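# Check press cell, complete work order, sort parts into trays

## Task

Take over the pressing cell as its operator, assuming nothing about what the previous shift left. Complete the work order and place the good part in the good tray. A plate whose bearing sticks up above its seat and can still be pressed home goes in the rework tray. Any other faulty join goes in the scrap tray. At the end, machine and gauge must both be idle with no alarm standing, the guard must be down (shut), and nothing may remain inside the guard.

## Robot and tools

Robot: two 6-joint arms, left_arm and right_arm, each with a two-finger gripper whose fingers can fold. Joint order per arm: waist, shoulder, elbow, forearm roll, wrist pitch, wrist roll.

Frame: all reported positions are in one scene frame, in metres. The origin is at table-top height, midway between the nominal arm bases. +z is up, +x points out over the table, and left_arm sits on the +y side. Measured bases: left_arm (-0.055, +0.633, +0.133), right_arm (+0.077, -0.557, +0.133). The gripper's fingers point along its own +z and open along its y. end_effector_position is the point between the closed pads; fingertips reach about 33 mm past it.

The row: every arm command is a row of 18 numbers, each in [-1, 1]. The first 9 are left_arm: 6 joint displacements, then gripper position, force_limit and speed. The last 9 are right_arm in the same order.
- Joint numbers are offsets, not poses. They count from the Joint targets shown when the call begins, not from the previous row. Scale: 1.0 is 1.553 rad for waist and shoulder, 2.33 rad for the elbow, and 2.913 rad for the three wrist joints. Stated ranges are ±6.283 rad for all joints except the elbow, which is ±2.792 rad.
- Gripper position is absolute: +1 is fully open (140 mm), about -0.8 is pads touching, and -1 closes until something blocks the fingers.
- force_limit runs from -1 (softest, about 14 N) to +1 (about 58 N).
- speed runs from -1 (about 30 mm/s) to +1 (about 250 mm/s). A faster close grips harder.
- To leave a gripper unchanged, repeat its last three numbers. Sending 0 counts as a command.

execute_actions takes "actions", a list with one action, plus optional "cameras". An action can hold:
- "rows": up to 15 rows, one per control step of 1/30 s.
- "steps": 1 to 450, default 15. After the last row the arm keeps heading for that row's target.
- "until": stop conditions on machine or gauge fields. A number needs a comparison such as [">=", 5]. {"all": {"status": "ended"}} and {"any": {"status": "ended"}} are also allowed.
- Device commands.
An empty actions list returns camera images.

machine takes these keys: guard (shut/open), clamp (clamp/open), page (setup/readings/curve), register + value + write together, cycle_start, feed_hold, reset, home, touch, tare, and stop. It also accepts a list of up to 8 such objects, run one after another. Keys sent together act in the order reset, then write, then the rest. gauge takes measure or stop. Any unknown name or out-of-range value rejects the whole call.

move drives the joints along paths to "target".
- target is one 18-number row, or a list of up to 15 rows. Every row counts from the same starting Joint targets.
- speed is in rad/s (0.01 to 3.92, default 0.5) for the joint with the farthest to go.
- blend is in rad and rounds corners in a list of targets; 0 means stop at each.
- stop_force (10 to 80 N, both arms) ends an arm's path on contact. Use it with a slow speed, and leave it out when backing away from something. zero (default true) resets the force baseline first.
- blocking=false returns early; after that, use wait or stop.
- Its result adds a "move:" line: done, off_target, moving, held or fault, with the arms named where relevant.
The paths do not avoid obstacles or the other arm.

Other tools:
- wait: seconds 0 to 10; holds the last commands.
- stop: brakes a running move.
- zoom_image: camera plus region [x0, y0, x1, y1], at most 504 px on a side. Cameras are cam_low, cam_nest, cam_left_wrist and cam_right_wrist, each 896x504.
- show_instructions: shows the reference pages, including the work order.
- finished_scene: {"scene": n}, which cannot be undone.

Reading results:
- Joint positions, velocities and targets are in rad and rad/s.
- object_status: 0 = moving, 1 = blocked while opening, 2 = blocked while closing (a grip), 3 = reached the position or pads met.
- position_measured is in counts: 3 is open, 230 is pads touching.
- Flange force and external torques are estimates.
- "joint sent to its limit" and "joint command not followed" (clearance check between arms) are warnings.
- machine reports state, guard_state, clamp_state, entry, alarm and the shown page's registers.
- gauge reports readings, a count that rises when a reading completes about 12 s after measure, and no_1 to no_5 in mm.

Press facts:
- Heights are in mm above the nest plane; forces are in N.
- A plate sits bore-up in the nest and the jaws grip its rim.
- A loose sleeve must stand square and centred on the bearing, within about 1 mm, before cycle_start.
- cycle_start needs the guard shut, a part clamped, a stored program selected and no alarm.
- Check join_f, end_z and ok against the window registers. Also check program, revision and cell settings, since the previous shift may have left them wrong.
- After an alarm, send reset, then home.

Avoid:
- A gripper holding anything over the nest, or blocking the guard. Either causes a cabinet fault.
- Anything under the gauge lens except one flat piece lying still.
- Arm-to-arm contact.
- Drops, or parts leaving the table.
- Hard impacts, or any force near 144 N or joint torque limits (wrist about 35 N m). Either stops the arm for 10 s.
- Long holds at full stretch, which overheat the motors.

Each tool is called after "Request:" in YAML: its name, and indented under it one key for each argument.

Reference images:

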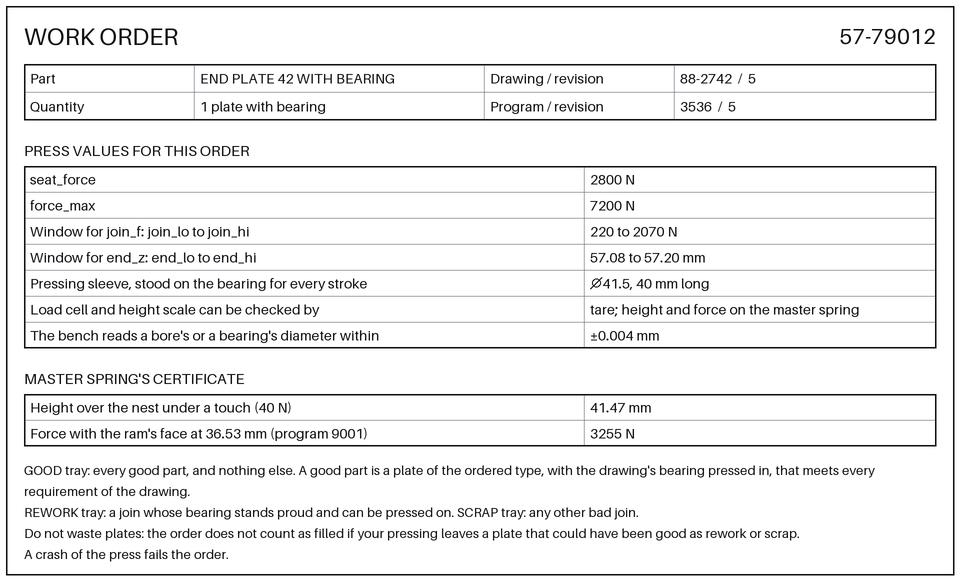

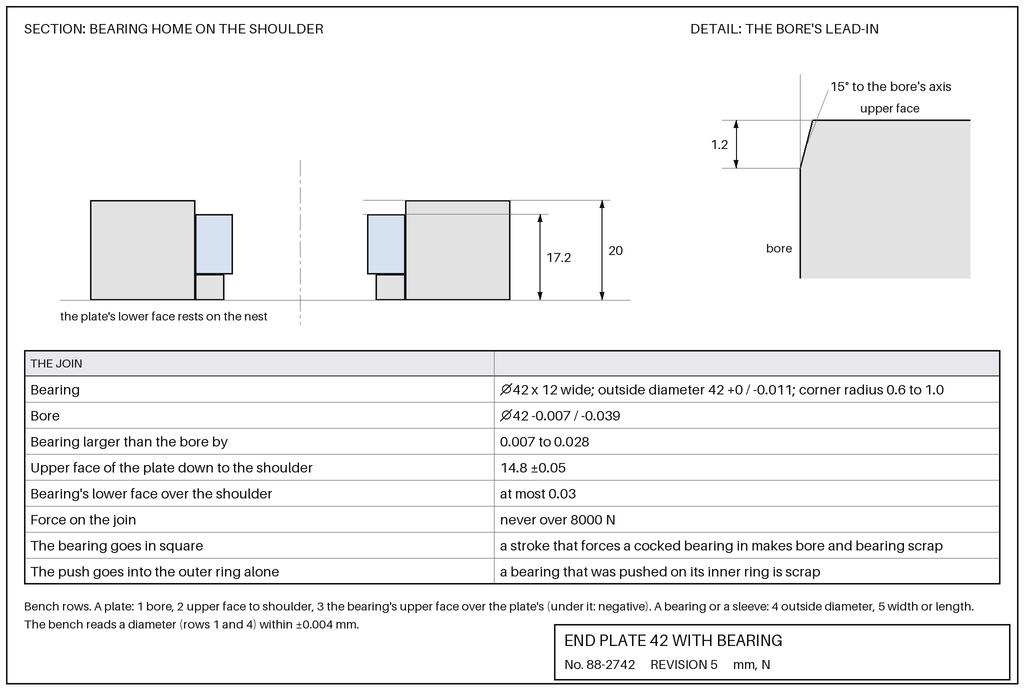

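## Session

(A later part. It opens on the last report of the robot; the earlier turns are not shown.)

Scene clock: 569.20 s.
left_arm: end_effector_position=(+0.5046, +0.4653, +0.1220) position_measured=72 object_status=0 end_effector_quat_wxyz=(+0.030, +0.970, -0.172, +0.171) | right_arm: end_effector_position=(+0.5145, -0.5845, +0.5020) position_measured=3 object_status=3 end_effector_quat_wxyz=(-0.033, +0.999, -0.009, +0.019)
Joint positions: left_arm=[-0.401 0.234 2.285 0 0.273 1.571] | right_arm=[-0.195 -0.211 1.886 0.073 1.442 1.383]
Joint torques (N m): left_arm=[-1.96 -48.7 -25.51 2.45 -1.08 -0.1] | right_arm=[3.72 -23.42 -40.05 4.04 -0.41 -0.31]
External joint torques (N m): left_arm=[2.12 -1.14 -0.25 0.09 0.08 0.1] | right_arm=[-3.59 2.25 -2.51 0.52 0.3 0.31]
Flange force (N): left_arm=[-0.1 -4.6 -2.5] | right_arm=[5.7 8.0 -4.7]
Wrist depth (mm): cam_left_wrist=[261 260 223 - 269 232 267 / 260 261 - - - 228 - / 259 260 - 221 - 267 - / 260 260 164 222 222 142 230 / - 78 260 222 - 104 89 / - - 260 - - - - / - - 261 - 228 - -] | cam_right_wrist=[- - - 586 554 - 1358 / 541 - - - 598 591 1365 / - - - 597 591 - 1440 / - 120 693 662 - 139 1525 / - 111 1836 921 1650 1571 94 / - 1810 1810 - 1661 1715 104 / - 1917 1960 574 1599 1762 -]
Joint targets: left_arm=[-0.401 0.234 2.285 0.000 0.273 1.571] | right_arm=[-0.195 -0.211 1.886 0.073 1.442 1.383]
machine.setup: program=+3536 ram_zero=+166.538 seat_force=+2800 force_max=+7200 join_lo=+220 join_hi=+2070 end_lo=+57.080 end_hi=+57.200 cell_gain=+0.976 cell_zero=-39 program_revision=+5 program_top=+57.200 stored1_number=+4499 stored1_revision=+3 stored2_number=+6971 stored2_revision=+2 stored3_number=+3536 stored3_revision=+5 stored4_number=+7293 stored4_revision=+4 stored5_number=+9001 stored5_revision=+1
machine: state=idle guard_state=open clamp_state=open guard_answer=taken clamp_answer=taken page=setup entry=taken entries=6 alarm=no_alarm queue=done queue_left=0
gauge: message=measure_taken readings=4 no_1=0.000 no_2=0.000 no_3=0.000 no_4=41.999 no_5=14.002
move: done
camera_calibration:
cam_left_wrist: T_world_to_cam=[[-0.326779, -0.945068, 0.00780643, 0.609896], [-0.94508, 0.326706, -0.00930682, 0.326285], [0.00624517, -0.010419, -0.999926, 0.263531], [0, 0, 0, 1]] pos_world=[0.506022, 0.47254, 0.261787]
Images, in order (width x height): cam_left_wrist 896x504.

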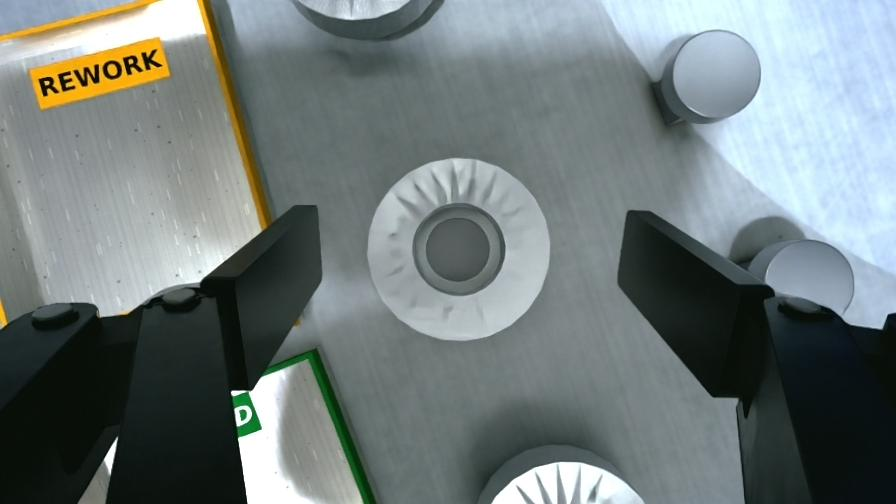

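Request:
move:
  target: [0.0026,0.0754,0.0147,0,-0.0518,0,0.45,0,-1,0,0,0,0,0,0,1,1,1]
  speed: 0.1

Request:
execute_actions:
  actions:
    - {"rows":[[0,0,0,0,0,0,-1,0,-1,0,0,0,0,0,0,1,1,1]],"steps":75}

Request:
move:
  target:
    - [0,-0.0777,-0.0125,0,0.0516,0,-1,0,-1,0,0,0,0,0,0,1,1,1]
    - [0.2698,0.2286,-0.3601,0,0.1662,0,-1,0,-1,0,0,0,0,0,0,1,1,1]
  speed: [0.15,0.5]
  blend: [0.02,0]

Request:
move:
  target: [0,0.0428,0.0097,0,-0.0305,0,-1,0,-1,0,0,0,0,0,0,1,1,1]
  speed: 0.03
  stop_force: 10
  cameras: ["cam_left_wrist"]

Request:
execute_actions:
  actions:
    - {"rows":[[0,0,0,0,0,0,0.45,0,-1,0,0,0,0,0,0,1,1,1]],"steps":45}

Request:
move:
  target:
    - [0,-0.0393,-0.0090,0,0.0281,0,0.45,0,-1,0,0,0,0,0,0,1,1,1]
    - [-0.1429,-0.2303,0.2188,0,-0.0520,0,0.45,0,-1,0,0,0,0,0,0,1,1,1]
  speed: [0.1,0.5]
  blend: [0.02,0]

Request:
execute_actions:
  actions:
    - {"gauge":{"measure":true},"steps":420,"until":{"gauge":{"readings":["=",5]}}}

Scene clock: 576.67 s.
left_arm: end_effector_position=(+0.5026, +0.4685, +0.0571) position_measured=72 object_status=3 end_effector_quat_wxyz=(+0.030, +0.970, -0.170, +0.171) | right_arm: end_effector_position=(+0.5145, -0.5845, +0.5020) position_measured=3 object_status=3 end_effector_quat_wxyz=(-0.033, +0.999, -0.009, +0.019)
Joint positions: left_arm=[-0.397 0.351 2.32 0 0.123 1.571] | right_arm=[-0.195 -0.211 1.886 0.073 1.442 1.383]
Joint torques (N m): left_arm=[-2.58 -54.98 -20.23 1.85 -1.08 -0.12] | right_arm=[3.19 -23.85 -39.98 4.05 -0.36 -0.3]
External joint torques (N m): left_arm=[2.79 -1.67 -0.06 0.12 0.07 0.12] | right_arm=[-3.14 3.34 -2.35 0.48 0.25 0.3]
Flange force (N): left_arm=[0.0 0.0 0.0] | right_arm=[7.5 7.2 -4.0]
Wrist depth (mm): cam_left_wrist=[195 197 199 199 - - 166 / 195 195 198 158 - - - / 195 194 - 157 156 - 202 / 194 195 156 169 157 142 199 / - 78 143 156 199 104 87 / - - 197 - - - - / - - 197 - 199 - -] | cam_right_wrist=[495 - - - - 583 1402 / 539 633 630 - - 611 1394 / 540 650 655 622 - 621 1440 / - 119 665 660 644 139 1498 / - 119 1762 899 1682 1619 94 / - 1849 1810 - 1640 1693 104 / - 1903 633 570 1727 1738 -]
Joint targets: left_arm=[-0.397 0.351 2.320 0.000 0.123 1.571] | right_arm=[-0.195 -0.211 1.886 0.073 1.442 1.383]
machine.setup: program=+3536 ram_zero=+166.538 seat_force=+2800 force_max=+7200 join_lo=+220 join_hi=+2070 end_lo=+57.080 end_hi=+57.200 cell_gain=+0.976 cell_zero=-39 program_revision=+5 program_top=+57.200 stored1_number=+4499 stored1_revision=+3 stored2_number=+6971 stored2_revision=+2 stored3_number=+3536 stored3_revision=+5 stored4_number=+7293 stored4_revision=+4 stored5_number=+9001 stored5_revision=+1
machine: state=idle guard_state=open clamp_state=open guard_answer=taken clamp_answer=taken page=setup entry=taken entries=6 alarm=no_alarm queue=done queue_left=0
gauge: message=measure_taken readings=4 no_1=0.000 no_2=0.000 no_3=0.000 no_4=41.999 no_5=14.002
move: done

Scene clock: 579.37 s.
left_arm: end_effector_position=(+0.5026, +0.4685, +0.0571) position_measured=105 object_status=2 end_effector_quat_wxyz=(+0.030, +0.970, -0.170, +0.171) | right_arm: end_effector_position=(+0.5145, -0.5845, +0.5020) position_measured=3 object_status=3 end_effector_quat_wxyz=(-0.033, +0.999, -0.009, +0.019)
Joint positions: left_arm=[-0.397 0.351 2.32 0 0.123 1.571] | right_arm=[-0.195 -0.211 1.886 0.073 1.442 1.383]
Joint torques (N m): left_arm=[-1.53 -40.52 -20.78 1.77 -2.25 -0.34] | right_arm=[3.44 -23.78 -40.1 4 -0.42 -0.24]
External joint torques (N m): left_arm=[1.75 -16.15 0.46 0.21 1.24 0.34] | right_arm=[-3.33 3 -2.31 0.53 0.31 0.23]
Flange force (N): left_arm=[0.0 0.0 0.0] | right_arm=[6.7 7.8 -4.2]
Wrist depth (mm): cam_left_wrist=[195 197 - - - 200 166 / 195 194 - 158 196 202 - / 194 195 - 157 171 - - / 194 195 137 156 157 - 196 / - 88 112 156 157 104 88 / - 87 - - - - - / - - - - - - -] | cam_right_wrist=[538 - - 578 578 1358 1351 / - - 633 - 589 1387 1440 / 561 - - 639 624 628 1394 / 517 - 693 667 670 139 1440 / - 119 1727 878 1580 1580 94 / - 1798 1619 - 1715 - 104 / - 1931 1862 567 1823 1823 -]
Joint targets: left_arm=[-0.397 0.351 2.320 0.000 0.123 1.571] | right_arm=[-0.195 -0.211 1.886 0.073 1.442 1.383]
machine.setup: program=+3536 ram_zero=+166.538 seat_force=+2800 force_max=+7200 join_lo=+220 join_hi=+2070 end_lo=+57.080 end_hi=+57.200 cell_gain=+0.976 cell_zero=-39 program_revision=+5 program_top=+57.200 stored1_number=+4499 stored1_revision=+3 stored2_number=+6971 stored2_revision=+2 stored3_number=+3536 stored3_revision=+5 stored4_number=+7293 stored4_revision=+4 stored5_number=+9001 stored5_revision=+1
machine: state=idle guard_state=open clamp_state=open guard_answer=taken clamp_answer=taken page=setup entry=taken entries=6 alarm=no_alarm queue=done queue_left=0
gauge: message=measure_taken readings=4 no_1=0.000 no_2=0.000 no_3=0.000 no_4=41.999 no_5=14.002

Scene clock: 582.33 s.
left_arm: end_effector_position=(+0.9119, +0.7383, +0.1220) position_measured=105 object_status=2 end_effector_quat_wxyz=(-0.006, +0.984, +0.036, +0.173) | right_arm: end_effector_position=(+0.5145, -0.5845, +0.5020) position_measured=3 object_status=3 end_effector_quat_wxyz=(-0.033, +0.999, -0.009, +0.019)
Joint positions: left_arm=[0.023 0.706 1.481 0 0.607 1.571] | right_arm=[-0.195 -0.211 1.886 0.073 1.442 1.383]
Joint torques (N m): left_arm=[-2.25 -104.22 -36.77 3.5 -1.44 -0.07] | right_arm=[3.34 -23.65 -40.02 4 -0.39 -0.33]
External joint torques (N m): left_arm=[2.52 0.45 1.11 0.06 0.44 0.07] | right_arm=[-3.21 3.44 -2.3 0.54 0.27 0.32]
Flange force (N): left_arm=[-1.7 -2.9 -0.3] | right_arm=[7.6 7.3 -4.0]
Wrist depth (mm): cam_left_wrist=[- - - - - - - / - - 236 155 - 267 - / - - 236 157 158 - - / - - 137 237 157 - 261 / - 86 156 156 157 104 83 / - 88 - - - - - / - - - - - - -] | cam_right_wrist=[- - - - - - 1344 / - - - - - 1266 1387 / 569 - - 675 622 1402 1448 / - 119 - 668 653 139 1507 / - 119 1738 765 1609 149 94 / - 1823 1823 - - - 104 / - 1975 1917 572 1823 1762 -]
Joint targets: left_arm=[0.023 0.706 1.481 0.000 0.607 1.571] | right_arm=[-0.195 -0.211 1.886 0.073 1.442 1.383]
machine.setup: program=+3536 ram_zero=+166.538 seat_force=+2800 force_max=+7200 join_lo=+220 join_hi=+2070 end_lo=+57.080 end_hi=+57.200 cell_gain=+0.976 cell_zero=-39 program_revision=+5 program_top=+57.200 stored1_number=+4499 stored1_revision=+3 stored2_number=+6971 stored2_revision=+2 stored3_number=+3536 stored3_revision=+5 stored4_number=+7293 stored4_revision=+4 stored5_number=+9001 stored5_revision=+1
machine: state=idle guard_state=open clamp_state=open guard_answer=taken clamp_answer=taken page=setup entry=taken entries=6 alarm=no_alarm queue=done queue_left=0
gauge: message=measure_taken readings=4 no_1=0.000 no_2=0.000 no_3=0.000 no_4=41.999 no_5=14.002
move: done

Scene clock: 585.63 s.
left_arm: end_effector_position=(+0.9121, +0.7383, +0.0614) position_measured=105 object_status=2 end_effector_quat_wxyz=(-0.006, +0.984, +0.036, +0.173) | right_arm: end_effector_position=(+0.5145, -0.5845, +0.5020) position_measured=3 object_status=3 end_effector_quat_wxyz=(-0.033, +0.999, -0.009, +0.019)
Joint positions: left_arm=[0.023 0.766 1.501 0 0.526 1.571] | right_arm=[-0.195 -0.211 1.886 0.073 1.442 1.383]
Joint torques (N m): left_arm=[-3.71 -82.04 -27.36 3.14 -1.96 -0.13] | right_arm=[3.35 -23.5 -40.05 4.01 -0.45 -0.3]
External joint torques (N m): left_arm=[3.8 -24.68 -6.39 0.22 0.94 0.13] | right_arm=[-3.37 3.14 -2.33 0.52 0.33 0.3]
Flange force (N): left_arm=[-3.0 -3.9 -31.4] | right_arm=[7.0 7.7 -4.2]
Wrist depth (mm): cam_left_wrist=[- 202 177 - - - - / 121 - 177 177 177 - - / 120 177 176 157 157 204 202 / - 160 149 177 157 203 203 / - 87 150 157 157 104 83 / - 88 176 177 176 - - / - - - - - - -] | cam_right_wrist=[- 613 - 549 591 550 1337 / - - 644 - - 591 1409 / 558 - - 639 633 1498 1481 / - - 663 663 672 139 1481 / - 120 1738 890 1682 1619 94 / - 1810 1810 - 1682 1704 104 / - 1917 1889 577 1849 1750 -]
Joint targets: left_arm=[0.023 0.766 1.501 0.000 0.526 1.571] | right_arm=[-0.195 -0.211 1.886 0.073 1.442 1.383]
machine.setup: program=+3536 ram_zero=+166.538 seat_force=+2800 force_max=+7200 join_lo=+220 join_hi=+2070 end_lo=+57.080 end_hi=+57.200 cell_gain=+0.976 cell_zero=-39 program_revision=+5 program_top=+57.200 stored1_number=+4499 stored1_revision=+3 stored2_number=+6971 stored2_revision=+2 stored3_number=+3536 stored3_revision=+5 stored4_number=+7293 stored4_revision=+4 stored5_number=+9001 stored5_revision=+1
machine: state=idle guard_state=open clamp_state=open guard_answer=taken clamp_answer=taken page=setup entry=taken entries=6 alarm=no_alarm queue=done queue_left=0
gauge: message=measure_taken readings=4 no_1=0.000 no_2=0.000 no_3=0.000 no_4=41.999 no_5=14.002
move: contact (left_arm)
camera_calibration:
cam_left_wrist: T_world_to_cam=[[0.0901324, -0.995899, 0.00786002, 0.658857], [-0.995884, -0.0902011, -0.00888253, 0.975838], [0.00955509, -0.00702707, -0.99993, 0.197614], [0, 0, 0, 1]] pos_world=[0.910549, 0.745565, 0.201089]
Images, in order (width x height): cam_left_wrist 896x504.

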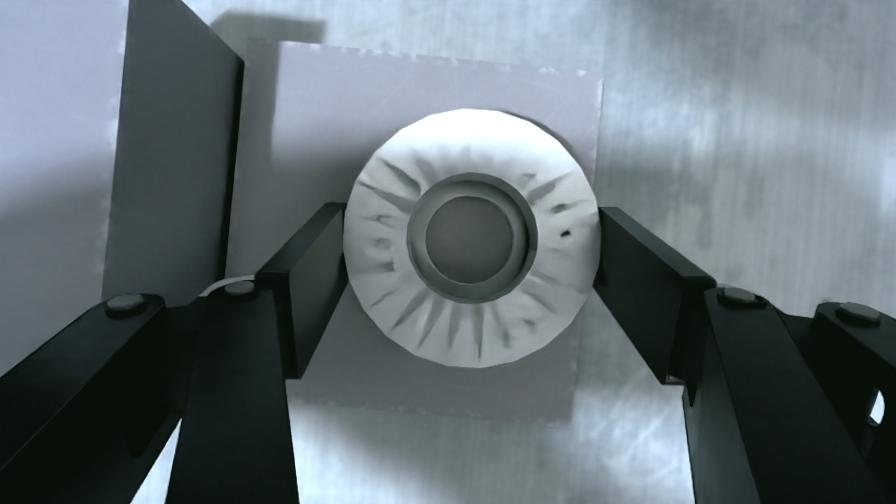

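Scene clock: 587.33 s.
left_arm: end_effector_position=(+0.9121, +0.7383, +0.0613) position_measured=72 object_status=3 end_effector_quat_wxyz=(-0.006, +0.984, +0.036, +0.173) | right_arm: end_effector_position=(+0.5145, -0.5845, +0.5020) position_measured=3 object_status=3 end_effector_quat_wxyz=(-0.033, +0.999, -0.009, +0.019)
Joint positions: left_arm=[0.023 0.766 1.501 0 0.526 1.571] | right_arm=[-0.195 -0.211 1.886 0.073 1.442 1.383]
Joint torques (N m): left_arm=[-1.91 -104.65 -33.48 3.24 -1.08 -0.09] | right_arm=[3.66 -23.84 -39.97 4 -0.42 -0.29]
External joint torques (N m): left_arm=[2.38 -2.41 -0.34 0.14 0.07 0.09] | right_arm=[-3.64 3.26 -2.42 0.53 0.31 0.28]
Flange force (N): left_arm=[-1.0 -2.7 -3.2] | right_arm=[7.2 8.4 -4.3]
Wrist depth (mm): cam_left_wrist=[- - 177 202 - - - / 120 - 176 176 178 - - / 120 173 176 168 157 - - / - - 156 176 156 130 - / - 78 176 156 156 105 86 / - - 177 176 176 - - / - - - 201 203 - -] | cam_right_wrist=[- 622 - - - - 1337 / 552 - 668 - - - 1394 / 564 - 647 - 636 1253 1417 / 577 119 655 699 653 139 1481 / - 119 1704 815 1671 1650 94 / - 104 1810 603 1975 1650 104 / - 2037 1876 579 1823 1798 -]
Joint targets: left_arm=[0.023 0.766 1.501 0.000 0.526 1.571] | right_arm=[-0.195 -0.211 1.886 0.073 1.442 1.383]
machine.setup: program=+3536 ram_zero=+166.538 seat_force=+2800 force_max=+7200 join_lo=+220 join_hi=+2070 end_lo=+57.080 end_hi=+57.200 cell_gain=+0.976 cell_zero=-39 program_revision=+5 program_top=+57.200 stored1_number=+4499 stored1_revision=+3 stored2_number=+6971 stored2_revision=+2 stored3_number=+3536 stored3_revision=+5 stored4_number=+7293 stored4_revision=+4 stored5_number=+9001 stored5_revision=+1
machine: state=idle guard_state=open clamp_state=open guard_answer=taken clamp_answer=taken page=setup entry=taken entries=6 alarm=no_alarm queue=done queue_left=0
gauge: message=measure_taken readings=4 no_1=0.000 no_2=0.000 no_3=0.000 no_4=41.999 no_5=14.002

Scene clock: 589.57 s.
left_arm: end_effector_position=(+0.6711, +0.5589, +0.1226) position_measured=72 object_status=3 end_effector_quat_wxyz=(+0.013, +0.982, -0.073, +0.173) | right_arm: end_effector_position=(+0.5145, -0.5845, +0.5020) position_measured=3 object_status=3 end_effector_quat_wxyz=(-0.033, +0.999, -0.009, +0.019)
Joint positions: left_arm=[-0.199 0.408 2.011 0 0.375 1.571] | right_arm=[-0.195 -0.211 1.886 0.073 1.442 1.383]
Joint torques (N m): left_arm=[-2.39 -70.04 -28.49 2.8 -1.01 -0.14] | right_arm=[3.16 -23.87 -39.98 4.06 -0.38 -0.31]
External joint torques (N m): left_arm=[2.64 -1 -0.57 0.08 0.02 0.14] | right_arm=[-2.95 3.39 -2.24 0.46 0.28 0.31]
Flange force (N): left_arm=[0.5 -4.6 -1.6] | right_arm=[7.5 6.8 -3.8]
Wrist depth (mm): cam_left_wrist=[261 - - - 269 - - / - - - - - 264 - / - - - - - 223 269 / - 262 164 262 265 142 - / - 78 261 260 266 104 86 / - - 260 262 264 - - / - - 260 261 - - -] | cam_right_wrist=[529 - 609 576 558 563 1351 / - - 609 621 591 1323 1379 / - - - - - 624 1448 / - 120 668 - 628 141 1473 / - 120 1704 785 1661 1619 95 / - 1810 1798 - 1704 1693 104 / - 1946 1823 570 1823 1798 -]
Joint targets: left_arm=[-0.199 0.408 2.011 0.000 0.375 1.571] | right_arm=[-0.195 -0.211 1.886 0.073 1.442 1.383]
machine.setup: program=+3536 ram_zero=+166.538 seat_force=+2800 force_max=+7200 join_lo=+220 join_hi=+2070 end_lo=+57.080 end_hi=+57.200 cell_gain=+0.976 cell_zero=-39 program_revision=+5 program_top=+57.200 stored1_number=+4499 stored1_revision=+3 stored2_number=+6971 stored2_revision=+2 stored3_number=+3536 stored3_revision=+5 stored4_number=+7293 stored4_revision=+4 stored5_number=+9001 stored5_revision=+1
machine: state=idle guard_state=open clamp_state=open guard_answer=taken clamp_answer=taken page=setup entry=taken entries=6 alarm=no_alarm queue=done queue_left=0
gauge: message=measure_taken readings=4 no_1=0.000 no_2=0.000 no_3=0.000 no_4=41.999 no_5=14.002
move: done

Scene clock: 601.77 s.
left_arm: end_effector_position=(+0.6711, +0.5588, +0.1226) position_measured=72 object_status=3 end_effector_quat_wxyz=(+0.013, +0.982, -0.073, +0.173) | right_arm: end_effector_position=(+0.5145, -0.5845, +0.5020) position_measured=3 object_status=3 end_effector_quat_wxyz=(-0.033, +0.999, -0.009, +0.019)
Joint positions: left_arm=[-0.199 0.408 2.011 0 0.375 1.571] | right_arm=[-0.195 -0.211 1.886 0.073 1.442 1.383]
Joint torques (N m): left_arm=[-1.86 -69.07 -28.87 2.81 -1 -0.14] | right_arm=[3.39 -23.83 -40.12 3.98 -0.42 -0.28]
External joint torques (N m): left_arm=[1.97 -1.55 -0.17 0.08 0.01 0.14] | right_arm=[-3.32 2.99 -2.36 0.57 0.31 0.27]
Flange force (N): left_arm=[-0.6 -3.4 -2.5] | right_arm=[6.8 7.6 -4.3]
Wrist depth (mm): cam_left_wrist=[- 268 - - - - - / 263 - - - - - - / - - - 266 - 222 271 / - 265 261 261 223 143 270 / - 78 261 262 261 104 87 / - - 260 261 - - - / - - 260 261 - - -] | cam_right_wrist=[- - 615 625 597 1278 1317 / 559 - 606 - 606 590 1379 / 568 - - - 608 633 1448 / - - 668 - 650 139 1516 / - 111 1693 788 1619 1619 95 / - 1849 1810 603 1590 1727 104 / - 1889 1836 577 1786 1798 -]
Joint targets: left_arm=[-0.199 0.408 2.011 0.000 0.375 1.571] | right_arm=[-0.195 -0.211 1.886 0.073 1.442 1.383]
Tool commands: left_gripper/position=+0.45 left_gripper/force_limit=+0.0 left_gripper/speed=-1.0 right_gripper/position=+1.0 right_gripper/force_limit=+1.0 right_gripper/speed=+1.0
machine.setup: program=+3536 ram_zero=+166.538 seat_force=+2800 force_max=+7200 join_lo=+220 join_hi=+2070 end_lo=+57.080 end_hi=+57.200 cell_gain=+0.976 cell_zero=-39 program_revision=+5 program_top=+57.200 stored1_number=+4499 stored1_revision=+3 stored2_number=+6971 stored2_revision=+2 stored3_number=+3536 stored3_revision=+5 stored4_number=+7293 stored4_revision=+4 stored5_number=+9001 stored5_revision=+1
machine: state=idle guard_state=open clamp_state=open guard_answer=taken clamp_answer=taken page=setup entry=taken entries=6 alarm=no_alarm queue=done queue_left=0
gauge: message=measure_taken readings=5 no_1=41.977 no_2=14.805 no_3=0.000 no_4=0.000 no_5=0.000

Request:
move:
  target:
    - [0.1429,0.1919,-0.2279,0,0.0793,0,0.45,0,-1,0,0,0,0,0,0,1,1,1]
    - [0.1429,0.2305,-0.2189,0,0.0518,0,0.45,0,-1,0,0,0,0,0,0,1,1,1]
  speed: [0.5,0.12]
  blend: [0.02,0]

Request:
execute_actions:
  actions:
    - {"rows":[[0,0,0,0,0,0,-1,0,-1,0,0,0,0,0,0,1,1,1]],"steps":75}

Request:
move:
  target:
    - [0,-0.0393,-0.0090,0,0.0281,0,-1,0,-1,0,0,0,0,0,0,1,1,1]
    - [-0.2704,-0.3449,0.3386,0,-0.0871,0,-1,0,-1,0,0,0,0,0,0,1,1,1]
    - [-0.2704,-0.2662,0.3515,0,-0.1389,0,-1,0,-1,0,0,0,0,0,0,1,1,1]
  speed: [0.1,0.5,0.1]
  blend: [0.02,0.01,0]
  cameras: ["cam_left_wrist"]

Request:
execute_actions:
  actions:
    - {"rows":[[0,0,0,0,0,0,0.45,0,-1,0,0,0,0,0,0,1,1,1]],"steps":45}

Request:
move:
  target:
    - [0,-0.0783,-0.0129,0,0.0517,0,0.45,0,-1,0,0,0,0,0,0,1,1,1]
    - [-0.0733,-0.1979,0.0883,0,0.0345,0,0.45,0,-1,0,0,0,0,0,0,1,1,1]
  speed: [0.15,0.4]
  blend: [0.02,0]
  cameras: ["cam_left_wrist"]

Scene clock: 612.60 s.
left_arm: end_effector_position=(+0.9123, +0.7383, +0.0612) position_measured=72 object_status=3 end_effector_quat_wxyz=(-0.006, +0.984, +0.036, +0.173) | right_arm: end_effector_position=(+0.5145, -0.5845, +0.5020) position_measured=3 object_status=3 end_effector_quat_wxyz=(-0.033, +0.999, -0.009, +0.019)
Joint positions: left_arm=[0.023 0.766 1.501 0 0.526 1.571] | right_arm=[-0.195 -0.211 1.886 0.073 1.442 1.383]
Joint torques (N m): left_arm=[-1.85 -105 -33.6 3.23 -1.06 -0.12] | right_arm=[3.45 -23.92 -39.94 3.98 -0.42 -0.31]
External joint torques (N m): left_arm=[2.09 -1.1 0.06 0.11 0.07 0.12] | right_arm=[-3.18 2.84 -2.54 0.57 0.31 0.31]
Flange force (N): left_arm=[-0.9 -2.5 -1.6] | right_arm=[6.9 7.2 -4.6]
Wrist depth (mm): cam_left_wrist=[- - 176 177 - - - / - - 176 176 177 - - / - 176 175 156 157 - 205 / - 133 156 176 156 131 - / - 78 175 156 176 104 86 / - - 176 176 176 - - / - - - 200 - - -] | cam_right_wrist=[- - 574 594 - 1134 1310 / 550 631 - - - - 1379 / - - 639 637 612 616 1402 / - 119 660 660 - 139 1481 / - 119 1750 - 1661 1619 94 / - 104 1798 597 1704 1727 104 / - 1975 1836 574 1798 1774 -]
Joint targets: left_arm=[0.023 0.766 1.501 0.000 0.526 1.571] | right_arm=[-0.195 -0.211 1.886 0.073 1.442 1.383]
machine.setup: program=+3536 ram_zero=+166.538 seat_force=+2800 force_max=+7200 join_lo=+220 join_hi=+2070 end_lo=+57.080 end_hi=+57.200 cell_gain=+0.976 cell_zero=-39 program_revision=+5 program_top=+57.200 stored1_number=+4499 stored1_revision=+3 stored2_number=+6971 stored2_revision=+2 stored3_number=+3536 stored3_revision=+5 stored4_number=+7293 stored4_revision=+4 stored5_number=+9001 stored5_revision=+1
machine: state=idle guard_state=open clamp_state=open guard_answer=taken clamp_answer=taken page=setup entry=taken entries=6 alarm=no_alarm queue=done queue_left=0
gauge: message=measure_taken readings=5 no_1=41.977 no_2=14.805 no_3=0.000 no_4=0.000 no_5=0.000
move: done

Scene clock: 615.30 s.
left_arm: end_effector_position=(+0.9124, +0.7383, +0.0613) position_measured=105 object_status=2 end_effector_quat_wxyz=(-0.006, +0.984, +0.036, +0.174) | right_arm: end_effector_position=(+0.5145, -0.5845, +0.5020) position_measured=3 object_status=3 end_effector_quat_wxyz=(-0.033, +0.999, -0.009, +0.019)
Joint positions: left_arm=[0.023 0.766 1.501 0 0.526 1.571] | right_arm=[-0.195 -0.211 1.886 0.073 1.442 1.383]
Joint torques (N m): left_arm=[-4 -90.79 -31.27 2.78 -2.47 -0.19] | right_arm=[3.36 -23.96 -39.9 4.03 -0.39 -0.25]
External joint torques (N m): left_arm=[4.19 -15.02 -2.19 0.56 1.47 0.19] | right_arm=[-3.44 3.32 -2.62 0.52 0.27 0.25]
Flange force (N): left_arm=[-4.5 -4.3 -20.8] | right_arm=[7.7 8.0 -4.6]
Wrist depth (mm): cam_left_wrist=[- - 176 - - 205 202 / - - 175 176 177 - 204 / 120 139 175 156 157 - - / - 139 149 176 157 - - / - 80 150 156 156 104 83 / - - 176 176 176 - - / - - 199 - 203 - -] | cam_right_wrist=[- - - - - 593 1310 / - 634 581 - - 582 1379 / - - - 670 - 1409 1448 / - 119 655 667 - 141 1534 / - 119 1682 - 1704 150 94 / - 111 1798 - 2053 1704 104 / - 1903 1849 581 1823 1836 -]
Joint targets: left_arm=[0.023 0.766 1.501 0.000 0.526 1.571] | right_arm=[-0.195 -0.211 1.886 0.073 1.442 1.383]
machine.setup: program=+3536 ram_zero=+166.538 seat_force=+2800 force_max=+7200 join_lo=+220 join_hi=+2070 end_lo=+57.080 end_hi=+57.200 cell_gain=+0.976 cell_zero=-39 program_revision=+5 program_top=+57.200 stored1_number=+4499 stored1_revision=+3 stored2_number=+6971 stored2_revision=+2 stored3_number=+3536 stored3_revision=+5 stored4_number=+7293 stored4_revision=+4 stored5_number=+9001 stored5_revision=+1
machine: state=idle guard_state=open clamp_state=open guard_answer=taken clamp_answer=taken page=setup entry=taken entries=6 alarm=no_alarm queue=done queue_left=0
gauge: message=measure_taken readings=5 no_1=41.977 no_2=14.805 no_3=0.000 no_4=0.000 no_5=0.000

Scene clock: 619.57 s.
left_arm: end_effector_position=(+0.5024, +0.4680, +0.0562) position_measured=105 object_status=2 end_effector_quat_wxyz=(+0.030, +0.970, -0.170, +0.171) | right_arm: end_effector_position=(+0.5145, -0.5845, +0.5020) position_measured=3 object_status=3 end_effector_quat_wxyz=(-0.033, +0.999, -0.009, +0.019)
Joint positions: left_arm=[-0.398 0.353 2.32 0 0.121 1.571] | right_arm=[-0.195 -0.211 1.886 0.073 1.442 1.383]
Joint torques (N m): left_arm=[-2.96 -35.12 -17.21 1.63 -1.2 -0.32] | right_arm=[3.49 -23.83 -39.99 4.02 -0.4 -0.26]
External joint torques (N m): left_arm=[3.11 -21.53 -2.97 0.34 0.2 0.32] | right_arm=[-3.39 3.06 -2.45 0.53 0.28 0.26]
Flange force (N): left_arm=[0.0 0.0 0.0] | right_arm=[7.0 7.8 -4.4]
Wrist depth (mm): cam_left_wrist=[194 195 - 199 198 195 166 / 194 194 - - 198 - - / 194 194 198 156 156 199 - / 194 194 136 166 156 198 - / - 87 111 156 156 104 87 / - - - - - - - / - - - - - - -] | cam_right_wrist=[505 597 636 - 573 - 1387 / - - - 583 630 - 1387 / - - - 650 - 1440 1432 / - 120 644 665 - 139 1481 / - 119 1704 822 1629 1609 94 / - 1823 1849 - 1738 1704 104 / - 1903 2102 574 1798 1738 -]
Joint targets: left_arm=[-0.398 0.353 2.320 0.000 0.121 1.571] | right_arm=[-0.195 -0.211 1.886 0.073 1.442 1.383]
machine.setup: program=+3536 ram_zero=+166.538 seat_force=+2800 force_max=+7200 join_lo=+220 join_hi=+2070 end_lo=+57.080 end_hi=+57.200 cell_gain=+0.976 cell_zero=-39 program_revision=+5 program_top=+57.200 stored1_number=+4499 stored1_revision=+3 stored2_number=+6971 stored2_revision=+2 stored3_number=+3536 stored3_revision=+5 stored4_number=+7293 stored4_revision=+4 stored5_number=+9001 stored5_revision=+1
machine: state=idle guard_state=open clamp_state=open guard_answer=taken clamp_answer=taken page=setup entry=taken entries=6 alarm=no_alarm queue=done queue_left=0
gauge: message=measure_taken readings=5 no_1=41.977 no_2=14.805 no_3=0.000 no_4=0.000 no_5=0.000
move: done
camera_calibration:
cam_left_wrist: T_world_to_cam=[[-0.323783, -0.946099, 0.00778175, 0.611247], [-0.946115, 0.323718, -0.00852313, 0.324597], [0.00554464, -0.0101221, -0.999933, 0.197994], [0, 0, 0, 1]] pos_world=[0.50392, 0.475226, 0.195991]
Images, in order (width x height): cam_left_wrist 896x504.

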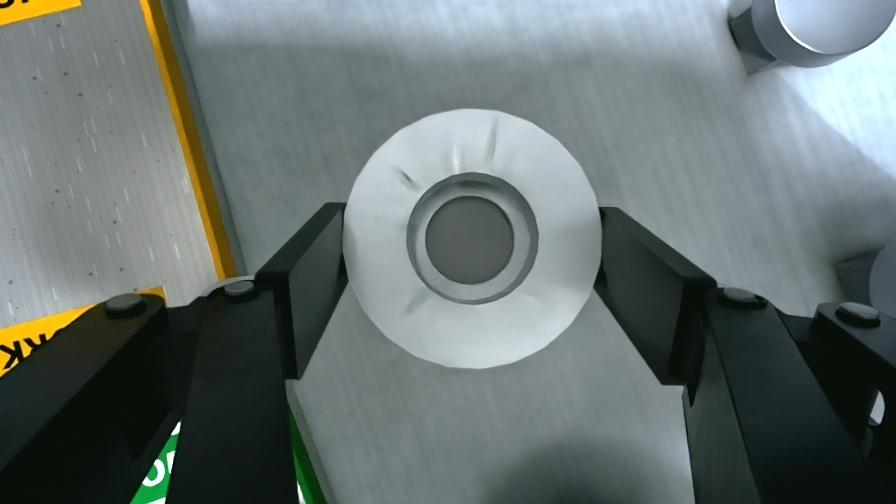

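Scene clock: 621.27 s.
left_arm: end_effector_position=(+0.5024, +0.4680, +0.0561) position_measured=72 object_status=3 end_effector_quat_wxyz=(+0.030, +0.970, -0.170, +0.171) | right_arm: end_effector_position=(+0.5145, -0.5845, +0.5020) position_measured=3 object_status=3 end_effector_quat_wxyz=(-0.033, +0.999, -0.009, +0.019)
Joint positions: left_arm=[-0.398 0.353 2.32 0 0.121 1.571] | right_arm=[-0.195 -0.211 1.886 0.073 1.442 1.383]
Joint torques (N m): left_arm=[-2.16 -55.36 -20.1 1.84 -1.05 -0.13] | right_arm=[3.27 -23.44 -39.89 4.09 -0.43 -0.31]
External joint torques (N m): left_arm=[2.39 -1.13 0 0.12 0.06 0.13] | right_arm=[-3.23 2.93 -2.44 0.44 0.32 0.31]
Flange force (N): left_arm=[0.0 0.0 0.0] | right_arm=[6.9 7.3 -4.4]
Wrist depth (mm): cam_left_wrist=[194 182 - - 199 - 165 / 194 195 - 153 200 - - / 193 193 - 156 156 196 198 / 193 194 155 171 156 142 199 / - 78 197 155 156 104 89 / - - 195 - - - - / - - 192 - - - -] | cam_right_wrist=[- - - - - 557 1304 / - - - - - 597 1372 / - - - 647 672 - 1425 / - 120 688 665 641 139 1507 / - 119 1738 841 1599 1619 94 / - 1774 1774 718 1750 1715 104 / - 1931 1823 570 1798 1786 -]
Joint targets: left_arm=[-0.398 0.353 2.320 0.000 0.121 1.571] | right_arm=[-0.195 -0.211 1.886 0.073 1.442 1.383]
machine.setup: program=+3536 ram_zero=+166.538 seat_force=+2800 force_max=+7200 join_lo=+220 join_hi=+2070 end_lo=+57.080 end_hi=+57.200 cell_gain=+0.976 cell_zero=-39 program_revision=+5 program_top=+57.200 stored1_number=+4499 stored1_revision=+3 stored2_number=+6971 stored2_revision=+2 stored3_number=+3536 stored3_revision=+5 stored4_number=+7293 stored4_revision=+4 stored5_number=+9001 stored5_revision=+1
machine: state=idle guard_state=open clamp_state=open guard_answer=taken clamp_answer=taken page=setup entry=taken entries=6 alarm=no_alarm queue=done queue_left=0
gauge: message=measure_taken readings=5 no_1=41.977 no_2=14.805 no_3=0.000 no_4=0.000 no_5=0.000

Scene clock: 623.20 s.
left_arm: end_effector_position=(+0.3578, +0.4664, +0.1220) position_measured=72 object_status=3 end_effector_quat_wxyz=(+0.040, +0.959, -0.225, +0.169) | right_arm: end_effector_position=(+0.5145, -0.5845, +0.5020) position_measured=3 object_status=3 end_effector_quat_wxyz=(-0.033, +0.999, -0.009, +0.019)
Joint positions: left_arm=[-0.511 0.045 2.526 0 0.221 1.571] | right_arm=[-0.195 -0.211 1.886 0.073 1.442 1.383]
Joint torques (N m): left_arm=[-1.87 -26.99 -23.38 2.23 -1.07 -0.08] | right_arm=[3.07 -23.51 -39.88 4 -0.42 -0.3]
External joint torques (N m): left_arm=[2.01 -1.92 -0.55 0.12 0.07 0.08] | right_arm=[-2.96 2.95 -2.52 0.54 0.29 0.3]
Flange force (N): left_arm=[0.0 0.0 0.0] | right_arm=[7.1 6.7 -4.4]
Wrist depth (mm): cam_left_wrist=[261 263 222 - 265 - - / 259 260 262 - - - 268 / 261 261 263 222 - - 263 / 259 260 141 237 220 142 1132 / - 78 241 223 - 104 108 / - - 261 - 1038 - - / - - 261 - 1193 - -] | cam_right_wrist=[- - - - 577 - 1387 / - - - - 609 - 1372 / 554 686 - - 598 - 1456 / - 130 - - - 139 1507 / - 119 1715 - 1750 - 94 / - 1810 1862 - 1715 1704 104 / - 1946 1889 568 605 1774 -]
Joint targets: left_arm=[-0.511 0.045 2.526 0.000 0.221 1.571] | right_arm=[-0.195 -0.211 1.886 0.073 1.442 1.383]
machine.setup: program=+3536 ram_zero=+166.538 seat_force=+2800 force_max=+7200 join_lo=+220 join_hi=+2070 end_lo=+57.080 end_hi=+57.200 cell_gain=+0.976 cell_zero=-39 program_revision=+5 program_top=+57.200 stored1_number=+4499 stored1_revision=+3 stored2_number=+6971 stored2_revision=+2 stored3_number=+3536 stored3_revision=+5 stored4_number=+7293 stored4_revision=+4 stored5_number=+9001 stored5_revision=+1
machine: state=idle guard_state=open clamp_state=open guard_answer=taken clamp_answer=taken page=setup entry=taken entries=6 alarm=no_alarm queue=done queue_left=0
gauge: message=measure_taken readings=5 no_1=41.977 no_2=14.805 no_3=0.000 no_4=0.000 no_5=0.000
move: done
camera_calibration:
cam_left_wrist: T_world_to_cam=[[-0.429257, -0.903148, 0.00781894, 0.580097], [-0.903168, 0.429184, -0.00944119, 0.124454], [0.00517103, -0.0111145, -0.999925, 0.265067], [0, 0, 0, 1]] pos_world=[0.360043, 0.473446, 0.261687]
Images, in order (width x height): cam_left_wrist 896x504.

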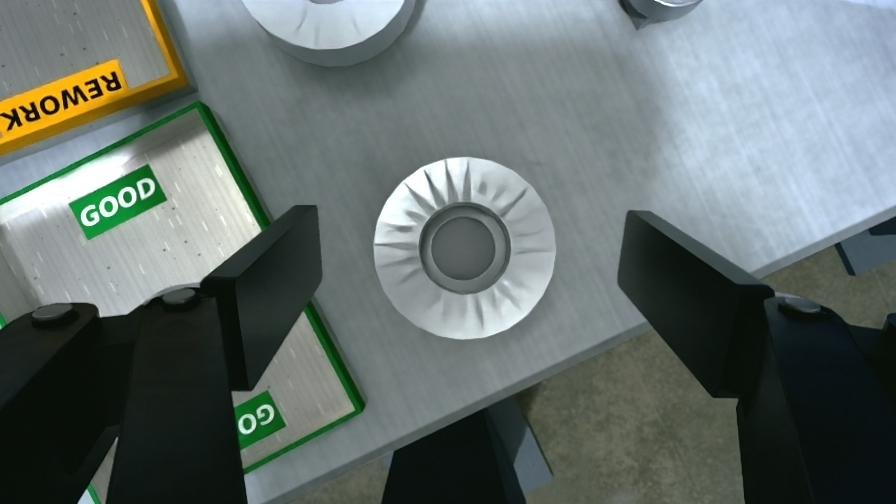

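Request:
move:
  target: [0,0.1057,0.0185,0,-0.0710,0,0.45,0,-1,0,0,0,0,0,0,1,1,1]
  speed: 0.12

Request:
execute_actions:
  actions:
    - {"rows":[[0,0,0,0,0,0,-1,0,-1,0,0,0,0,0,0,1,1,1]],"steps":75}
  cameras: ["cam_left_wrist"]

Request:
move:
  target:
    - [0,-0.1080,-0.0169,0,0.0711,0,-1,0,-1,0,0,0,0,0,0,1,1,1]
    - [0.3432,0.3200,-0.4674,0,0.2032,0,-1,0,-1,0,0,0,0,0,0,1,1,1]
  speed: [0.15,0.5]
  blend: [0.02,0]

Request:
move:
  target: [0,0.0428,0.0097,0,-0.0305,0,-1,0,-1,0,0,0,0,0,0,1,1,1]
  speed: 0.03
  stop_force: 10
  cameras: ["cam_left_wrist"]

Request:
execute_actions:
  actions:
    - {"rows":[[0,0,0,0,0,0,0.45,0,-1,0,0,0,0,0,0,1,1,1]],"steps":45}

Request:
move:
  target:
    - [0,-0.0393,-0.0090,0,0.0281,0,0.45,0,-1,0,0,0,0,0,0,1,1,1]
    - [-0.1429,-0.2303,0.2188,0,-0.0520,0,0.45,0,-1,0,0,0,0,0,0,1,1,1]
  speed: [0.1,0.5]
  blend: [0.02,0]

Request:
execute_actions:
  actions:
    - {"gauge":{"measure":true},"steps":420,"until":{"gauge":{"readings":["=",6]}}}

Scene clock: 631.13 s.
left_arm: end_effector_position=(+0.3555, +0.4676, +0.0569) position_measured=72 object_status=3 end_effector_quat_wxyz=(+0.040, +0.959, -0.225, +0.169) | right_arm: end_effector_position=(+0.5145, -0.5845, +0.5020) position_measured=3 object_status=3 end_effector_quat_wxyz=(-0.033, +0.999, -0.009, +0.019)
Joint positions: left_arm=[-0.511 0.209 2.569 0 0.015 1.571] | right_arm=[-0.195 -0.211 1.886 0.073 1.442 1.383]
Joint torques (N m): left_arm=[-2.55 -36.77 -16.04 1.46 -1.01 -0.15] | right_arm=[3.4 -23.75 -39.93 4.07 -0.42 -0.3]
External joint torques (N m): left_arm=[2.67 -1.28 -0.04 0.09 0.01 0.15] | right_arm=[-3.31 2.61 -2.86 0.5 0.3 0.29]
Flange force (N): left_arm=[0.0 0.0 0.0] | right_arm=[6.9 7.5 -5.1]
Wrist depth (mm): cam_left_wrist=[186 - 202 201 - - 200 / 196 181 - 157 - - - / 195 196 198 157 157 - - / 195 196 156 165 157 131 - / - 78 142 156 157 104 90 / - - 196 199 1099 - - / - - 194 651 1122 - -] | cam_right_wrist=[- 622 - 583 - 568 1310 / - 619 - 618 627 590 1394 / - - - - 625 616 1448 / - - - - - 139 1525 / - 119 1682 - 1599 1599 94 / - 104 1798 594 1671 1704 104 / - 1931 1889 574 1810 1727 -]
Joint targets: left_arm=[-0.511 0.209 2.569 0.000 0.015 1.571] | right_arm=[-0.195 -0.211 1.886 0.073 1.442 1.383]
machine.setup: program=+3536 ram_zero=+166.538 seat_force=+2800 force_max=+7200 join_lo=+220 join_hi=+2070 end_lo=+57.080 end_hi=+57.200 cell_gain=+0.976 cell_zero=-39 program_revision=+5 program_top=+57.200 stored1_number=+4499 stored1_revision=+3 stored2_number=+6971 stored2_revision=+2 stored3_number=+3536 stored3_revision=+5 stored4_number=+7293 stored4_revision=+4 stored5_number=+9001 stored5_revision=+1
machine: state=idle guard_state=open clamp_state=open guard_answer=taken clamp_answer=taken page=setup entry=taken entries=6 alarm=no_alarm queue=done queue_left=0
gauge: message=measure_taken readings=5 no_1=41.977 no_2=14.805 no_3=0.000 no_4=0.000 no_5=0.000
move: done

Scene clock: 633.83 s.
left_arm: end_effector_position=(+0.3555, +0.4676, +0.0569) position_measured=104 object_status=2 end_effector_quat_wxyz=(+0.040, +0.959, -0.225, +0.169) | right_arm: end_effector_position=(+0.5145, -0.5845, +0.5020) position_measured=3 object_status=3 end_effector_quat_wxyz=(-0.033, +0.999, -0.009, +0.019)
Joint positions: left_arm=[-0.511 0.209 2.569 0 0.015 1.571] | right_arm=[-0.195 -0.211 1.886 0.073 1.442 1.383]
Joint torques (N m): left_arm=[-2.69 -24.17 -16.66 1.48 -1.5 0.02] | right_arm=[3.5 -24.27 -40.08 4.08 -0.4 -0.31]
External joint torques (N m): left_arm=[2.88 -13.88 0.63 0.06 0.49 -0.02] | right_arm=[-3.27 3.23 -2.3 0.46 0.3 0.3]
Flange force (N): left_arm=[0.0 0.0 0.0] | right_arm=[7.2 7.5 -4.1]
Wrist depth (mm): cam_left_wrist=[181 - - 201 - - 201 / 195 184 - 157 201 200 201 / 195 195 197 157 157 - - / 195 195 128 177 157 200 - / - 87 113 157 157 104 88 / - - - 200 - - - / - - - 720 1108 - -] | cam_right_wrist=[- - 615 602 - - 1351 / - - 633 593 - - 1387 / 551 - 650 - - - 1448 / 569 120 - 668 - 139 1516 / - 119 1715 - 1671 139 94 / - 1762 1750 - 1671 1750 104 / - 1960 622 544 1810 1849 -]
Joint targets: left_arm=[-0.511 0.209 2.569 0.000 0.015 1.571] | right_arm=[-0.195 -0.211 1.886 0.073 1.442 1.383]
machine.setup: program=+3536 ram_zero=+166.538 seat_force=+2800 force_max=+7200 join_lo=+220 join_hi=+2070 end_lo=+57.080 end_hi=+57.200 cell_gain=+0.976 cell_zero=-39 program_revision=+5 program_top=+57.200 stored1_number=+4499 stored1_revision=+3 stored2_number=+6971 stored2_revision=+2 stored3_number=+3536 stored3_revision=+5 stored4_number=+7293 stored4_revision=+4 stored5_number=+9001 stored5_revision=+1
machine: state=idle guard_state=open clamp_state=open guard_answer=taken clamp_answer=taken page=setup entry=taken entries=6 alarm=no_alarm queue=done queue_left=0
gauge: message=measure_taken readings=5 no_1=41.977 no_2=14.805 no_3=0.000 no_4=0.000 no_5=0.000
camera_calibration:
cam_left_wrist: T_world_to_cam=[[-0.429172, -0.90319, 0.00772064, 0.580753], [-0.90321, 0.429105, -0.00895049, 0.121294], [0.00477103, -0.0108147, -0.99993, 0.200101], [0, 0, 0, 1]] pos_world=[0.357842, 0.474647, 0.196689]
Images, in order (width x height): cam_left_wrist 896x504.

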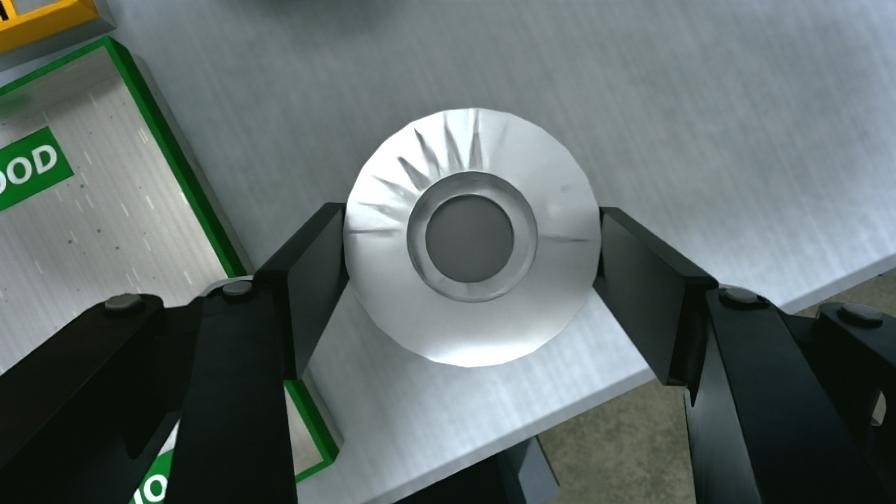

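Scene clock: 637.67 s.
left_arm: end_effector_position=(+0.9125, +0.7376, +0.1219) position_measured=104 object_status=2 end_effector_quat_wxyz=(-0.006, +0.984, +0.036, +0.173) | right_arm: end_effector_position=(+0.5145, -0.5845, +0.5020) position_measured=3 object_status=3 end_effector_quat_wxyz=(-0.033, +0.999, -0.009, +0.019)
Joint positions: left_arm=[0.022 0.706 1.48 0 0.607 1.571] | right_arm=[-0.195 -0.211 1.886 0.073 1.442 1.383]
Joint torques (N m): left_arm=[-1.88 -104.11 -36.62 3.54 -1.33 -0.19] | right_arm=[3.23 -24.06 -39.87 3.97 -0.4 -0.31]
External joint torques (N m): left_arm=[1.81 -0.16 0.82 0.04 0.33 0.19] | right_arm=[-3.1 3.03 -2.56 0.57 0.3 0.31]
Flange force (N): left_arm=[-1.7 -2.3 -0.9] | right_arm=[7.3 7.1 -4.5]
Wrist depth (mm): cam_left_wrist=[261 - - - 262 - - / 257 - 236 157 - 264 - / - - 236 157 158 - - / - - 128 238 157 - - / - 86 157 157 157 104 83 / - 88 - 261 - - - / - - - - - - -] | cam_right_wrist=[517 621 - - - 567 1284 / - 619 - - - - 1365 / - - - - - 1490 1448 / - 119 677 655 642 139 1498 / - 120 1704 - 1650 1619 94 / - 1810 1823 - 1798 1738 104 / - 1903 481 534 1798 1786 -]
Joint targets: left_arm=[0.022 0.707 1.480 0.000 0.607 1.571] | right_arm=[-0.195 -0.211 1.886 0.073 1.442 1.383]
machine.setup: program=+3536 ram_zero=+166.538 seat_force=+2800 force_max=+7200 join_lo=+220 join_hi=+2070 end_lo=+57.080 end_hi=+57.200 cell_gain=+0.976 cell_zero=-39 program_revision=+5 program_top=+57.200 stored1_number=+4499 stored1_revision=+3 stored2_number=+6971 stored2_revision=+2 stored3_number=+3536 stored3_revision=+5 stored4_number=+7293 stored4_revision=+4 stored5_number=+9001 stored5_revision=+1
machine: state=idle guard_state=open clamp_state=open guard_answer=taken clamp_answer=taken page=setup entry=taken entries=6 alarm=no_alarm queue=done queue_left=0
gauge: message=measure_taken readings=5 no_1=41.977 no_2=14.805 no_3=0.000 no_4=0.000 no_5=0.000
move: done

Scene clock: 640.93 s.
left_arm: end_effector_position=(+0.9128, +0.7376, +0.0615) position_measured=104 object_status=2 end_effector_quat_wxyz=(-0.006, +0.984, +0.036, +0.174) | right_arm: end_effector_position=(+0.5145, -0.5845, +0.5020) position_measured=3 object_status=3 end_effector_quat_wxyz=(-0.033, +0.999, -0.009, +0.019)
Joint positions: left_arm=[0.022 0.766 1.5 0 0.526 1.571] | right_arm=[-0.195 -0.211 1.886 0.073 1.442 1.383]
Joint torques (N m): left_arm=[-3.26 -79.15 -26.31 3.28 -1.86 -0.03] | right_arm=[3.3 -23.53 -39.98 4.02 -0.43 -0.29]
External joint torques (N m): left_arm=[3.39 -26.78 -7.19 0.06 0.87 0.03] | right_arm=[-3.01 2.94 -2.42 0.53 0.31 0.28]
Flange force (N): left_arm=[-2.9 -3.4 -33.7] | right_arm=[6.9 6.9 -4.3]
Wrist depth (mm): cam_left_wrist=[- - 202 204 206 206 - / - - 176 177 177 - - / 122 - 176 157 157 - 202 / - - 149 176 157 203 - / - 86 156 157 157 104 - / - 88 176 177 175 - - / - - - 201 - - -] | cam_right_wrist=[521 - 597 - - 583 1358 / - - - 621 616 590 1456 / - - - - - 1379 1379 / - 120 672 633 - 139 1498 / - 119 1727 866 1640 1640 94 / - 1876 1715 - 1704 1599 104 / - 1903 2005 577 1917 1774 -]
Joint targets: left_arm=[0.022 0.766 1.500 0.000 0.526 1.571] | right_arm=[-0.195 -0.211 1.886 0.073 1.442 1.383]
machine.setup: program=+3536 ram_zero=+166.538 seat_force=+2800 force_max=+7200 join_lo=+220 join_hi=+2070 end_lo=+57.080 end_hi=+57.200 cell_gain=+0.976 cell_zero=-39 program_revision=+5 program_top=+57.200 stored1_number=+4499 stored1_revision=+3 stored2_number=+6971 stored2_revision=+2 stored3_number=+3536 stored3_revision=+5 stored4_number=+7293 stored4_revision=+4 stored5_number=+9001 stored5_revision=+1
machine: state=idle guard_state=open clamp_state=open guard_answer=taken clamp_answer=taken page=setup entry=taken entries=6 alarm=no_alarm queue=done queue_left=0
gauge: message=measure_taken readings=5 no_1=41.977 no_2=14.805 no_3=0.000 no_4=0.000 no_5=0.000
move: contact (left_arm)
camera_calibration:
cam_left_wrist: T_world_to_cam=[[0.0893344, -0.99597, 0.0078968, 0.658881], [-0.995951, -0.089407, -0.00938666, 0.975944], [0.0100549, -0.00702628, -0.999925, 0.197244], [0, 0, 0, 1]] pos_world=[0.911149, 0.744868, 0.201187]
Images, in order (width x height): cam_left_wrist 896x504.

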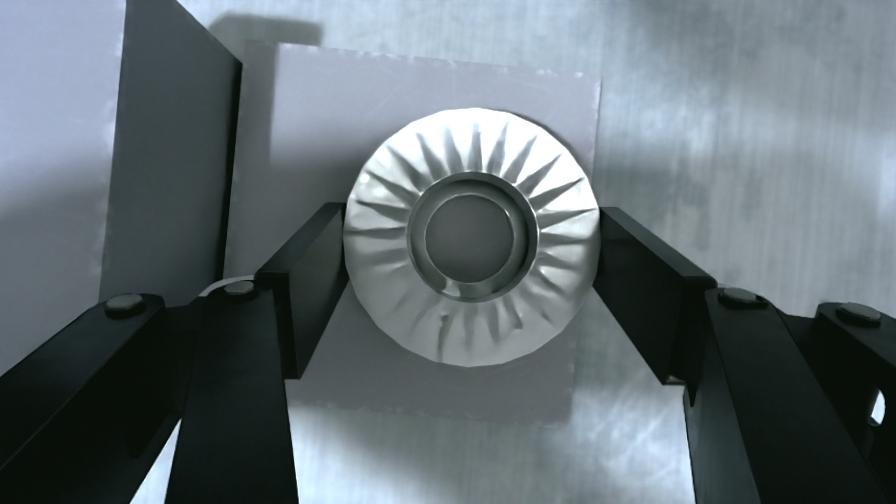

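Scene clock: 642.63 s.
left_arm: end_effector_position=(+0.9128, +0.7376, +0.0614) position_measured=72 object_status=3 end_effector_quat_wxyz=(-0.006, +0.984, +0.036, +0.174) | right_arm: end_effector_position=(+0.5145, -0.5845, +0.5020) position_measured=3 object_status=3 end_effector_quat_wxyz=(-0.033, +0.999, -0.009, +0.019)
Joint positions: left_arm=[0.022 0.766 1.5 0 0.526 1.571] | right_arm=[-0.195 -0.211 1.886 0.073 1.442 1.383]
Joint torques (N m): left_arm=[-2.76 -104.56 -33.3 3.23 -0.99 -0.13] | right_arm=[3.31 -23.65 -39.84 3.98 -0.43 -0.31]
External joint torques (N m): left_arm=[3.06 -2.09 -0.43 0.13 -0.02 0.13] | right_arm=[-3.31 3.32 -2.53 0.56 0.32 0.3]
Flange force (N): left_arm=[-0.7 -3.6 -2.7] | right_arm=[7.6 7.6 -4.5]
Wrist depth (mm): cam_left_wrist=[- 152 177 - - - 202 / 120 153 176 176 178 - 203 / - - 176 157 156 202 - / - 142 156 176 157 142 - / - 78 175 156 157 104 87 / - - 175 176 179 - - / - - - - - - -] | cam_right_wrist=[- - - 590 578 - 1323 / 551 625 - - 598 1241 1417 / 574 662 - 701 612 618 1448 / - 119 - - 674 140 1490 / - 119 1682 1762 1727 1599 95 / - 1823 1774 - 1693 1727 104 / - 1903 1889 573 1823 1774 -]
Joint targets: left_arm=[0.022 0.766 1.500 0.000 0.526 1.571] | right_arm=[-0.195 -0.211 1.886 0.073 1.442 1.383]
machine.setup: program=+3536 ram_zero=+166.538 seat_force=+2800 force_max=+7200 join_lo=+220 join_hi=+2070 end_lo=+57.080 end_hi=+57.200 cell_gain=+0.976 cell_zero=-39 program_revision=+5 program_top=+57.200 stored1_number=+4499 stored1_revision=+3 stored2_number=+6971 stored2_revision=+2 stored3_number=+3536 stored3_revision=+5 stored4_number=+7293 stored4_revision=+4 stored5_number=+9001 stored5_revision=+1
machine: state=idle guard_state=open clamp_state=open guard_answer=taken clamp_answer=taken page=setup entry=taken entries=6 alarm=no_alarm queue=done queue_left=0
gauge: message=measure_taken readings=5 no_1=41.977 no_2=14.805 no_3=0.000 no_4=0.000 no_5=0.000

Scene clock: 644.87 s.
left_arm: end_effector_position=(+0.6718, +0.5582, +0.1228) position_measured=72 object_status=3 end_effector_quat_wxyz=(+0.013, +0.982, -0.074, +0.173) | right_arm: end_effector_position=(+0.5145, -0.5845, +0.5020) position_measured=3 object_status=3 end_effector_quat_wxyz=(-0.033, +0.999, -0.009, +0.019)
Joint positions: left_arm=[-0.2 0.409 2.01 0 0.375 1.571] | right_arm=[-0.195 -0.211 1.886 0.073 1.442 1.383]
Joint torques (N m): left_arm=[-1.47 -68.92 -29.04 2.8 -1.09 -0.14] | right_arm=[3.07 -23.33 -40.05 4 -0.39 -0.26]
External joint torques (N m): left_arm=[1.77 -2.16 -0.13 0.09 0.09 0.14] | right_arm=[-2.9 2.46 -2.48 0.55 0.27 0.25]
Flange force (N): left_arm=[-1.0 -3.0 -3.7] | right_arm=[6.3 6.6 -4.4]
Wrist depth (mm): cam_left_wrist=[- - - - - - - / - - 268 - - - 268 / - - - 267 224 223 268 / 263 263 164 265 265 224 - / - 78 260 261 265 104 86 / - - 260 262 - - - / - - 260 261 - - -] | cam_right_wrist=[- - - 578 585 1224 1337 / - 650 - - 618 593 1365 / 573 679 - 636 - 606 1448 / - 119 686 - - 139 1516 / - 119 1774 1525 1590 1609 94 / - 1810 1836 633 1715 1704 104 / - 1946 1876 577 1862 1774 -]
Joint targets: left_arm=[-0.200 0.409 2.010 0.000 0.375 1.571] | right_arm=[-0.195 -0.211 1.886 0.073 1.442 1.383]
machine.setup: program=+3536 ram_zero=+166.538 seat_force=+2800 force_max=+7200 join_lo=+220 join_hi=+2070 end_lo=+57.080 end_hi=+57.200 cell_gain=+0.976 cell_zero=-39 program_revision=+5 program_top=+57.200 stored1_number=+4499 stored1_revision=+3 stored2_number=+6971 stored2_revision=+2 stored3_number=+3536 stored3_revision=+5 stored4_number=+7293 stored4_revision=+4 stored5_number=+9001 stored5_revision=+1
machine: state=idle guard_state=open clamp_state=open guard_answer=taken clamp_answer=taken page=setup entry=taken entries=6 alarm=no_alarm queue=done queue_left=0
gauge: message=measure_taken readings=5 no_1=41.977 no_2=14.805 no_3=0.000 no_4=0.000 no_5=0.000
move: done

Scene clock: 657.07 s.
left_arm: end_effector_position=(+0.6718, +0.5582, +0.1228) position_measured=72 object_status=3 end_effector_quat_wxyz=(+0.013, +0.982, -0.074, +0.173) | right_arm: end_effector_position=(+0.5145, -0.5845, +0.5020) position_measured=3 object_status=3 end_effector_quat_wxyz=(-0.033, +0.999, -0.009, +0.019)
Joint positions: left_arm=[-0.2 0.409 2.01 0 0.375 1.571] | right_arm=[-0.195 -0.211 1.886 0.073 1.442 1.383]
Joint torques (N m): left_arm=[-1.95 -69.36 -28.74 2.89 -1.12 -0.09] | right_arm=[3.31 -23.21 -39.91 4.01 -0.34 -0.34]
External joint torques (N m): left_arm=[2.15 -1.36 -0.25 -0.01 0.13 0.09] | right_arm=[-3.36 2.37 -2.6 0.53 0.23 0.34]
Flange force (N): left_arm=[-0.2 -3.7 -2.4] | right_arm=[6.1 7.4 -4.7]
Wrist depth (mm): cam_left_wrist=[264 - - - - - 264 / - - - - - - 265 / - 264 - - - 225 - / - - 163 259 222 143 - / - 78 261 261 - 104 87 / - - 260 262 - - - / - - 260 260 - - -] | cam_right_wrist=[551 - - 590 578 - 1323 / 535 630 615 599 - 1425 1440 / - 682 - - - 627 1440 / - 119 - 679 - 139 1543 / - 119 1704 1448 1693 1580 94 / - 1774 1786 - 1750 1738 104 / - 1946 497 578 1823 1786 -]
Joint targets: left_arm=[-0.200 0.409 2.010 0.000 0.375 1.571] | right_arm=[-0.195 -0.211 1.886 0.073 1.442 1.383]
Tool commands: left_gripper/position=+0.45 left_gripper/force_limit=+0.0 left_gripper/speed=-1.0 right_gripper/position=+1.0 right_gripper/force_limit=+1.0 right_gripper/speed=+1.0
machine.setup: program=+3536 ram_zero=+166.538 seat_force=+2800 force_max=+7200 join_lo=+220 join_hi=+2070 end_lo=+57.080 end_hi=+57.200 cell_gain=+0.976 cell_zero=-39 program_revision=+5 program_top=+57.200 stored1_number=+4499 stored1_revision=+3 stored2_number=+6971 stored2_revision=+2 stored3_number=+3536 stored3_revision=+5 stored4_number=+7293 stored4_revision=+4 stored5_number=+9001 stored5_revision=+1
machine: state=idle guard_state=open clamp_state=open guard_answer=taken clamp_answer=taken page=setup entry=taken entries=6 alarm=no_alarm queue=done queue_left=0
gauge: message=measure_taken readings=6 no_1=41.956 no_2=14.803 no_3=0.000 no_4=0.000 no_5=0.000


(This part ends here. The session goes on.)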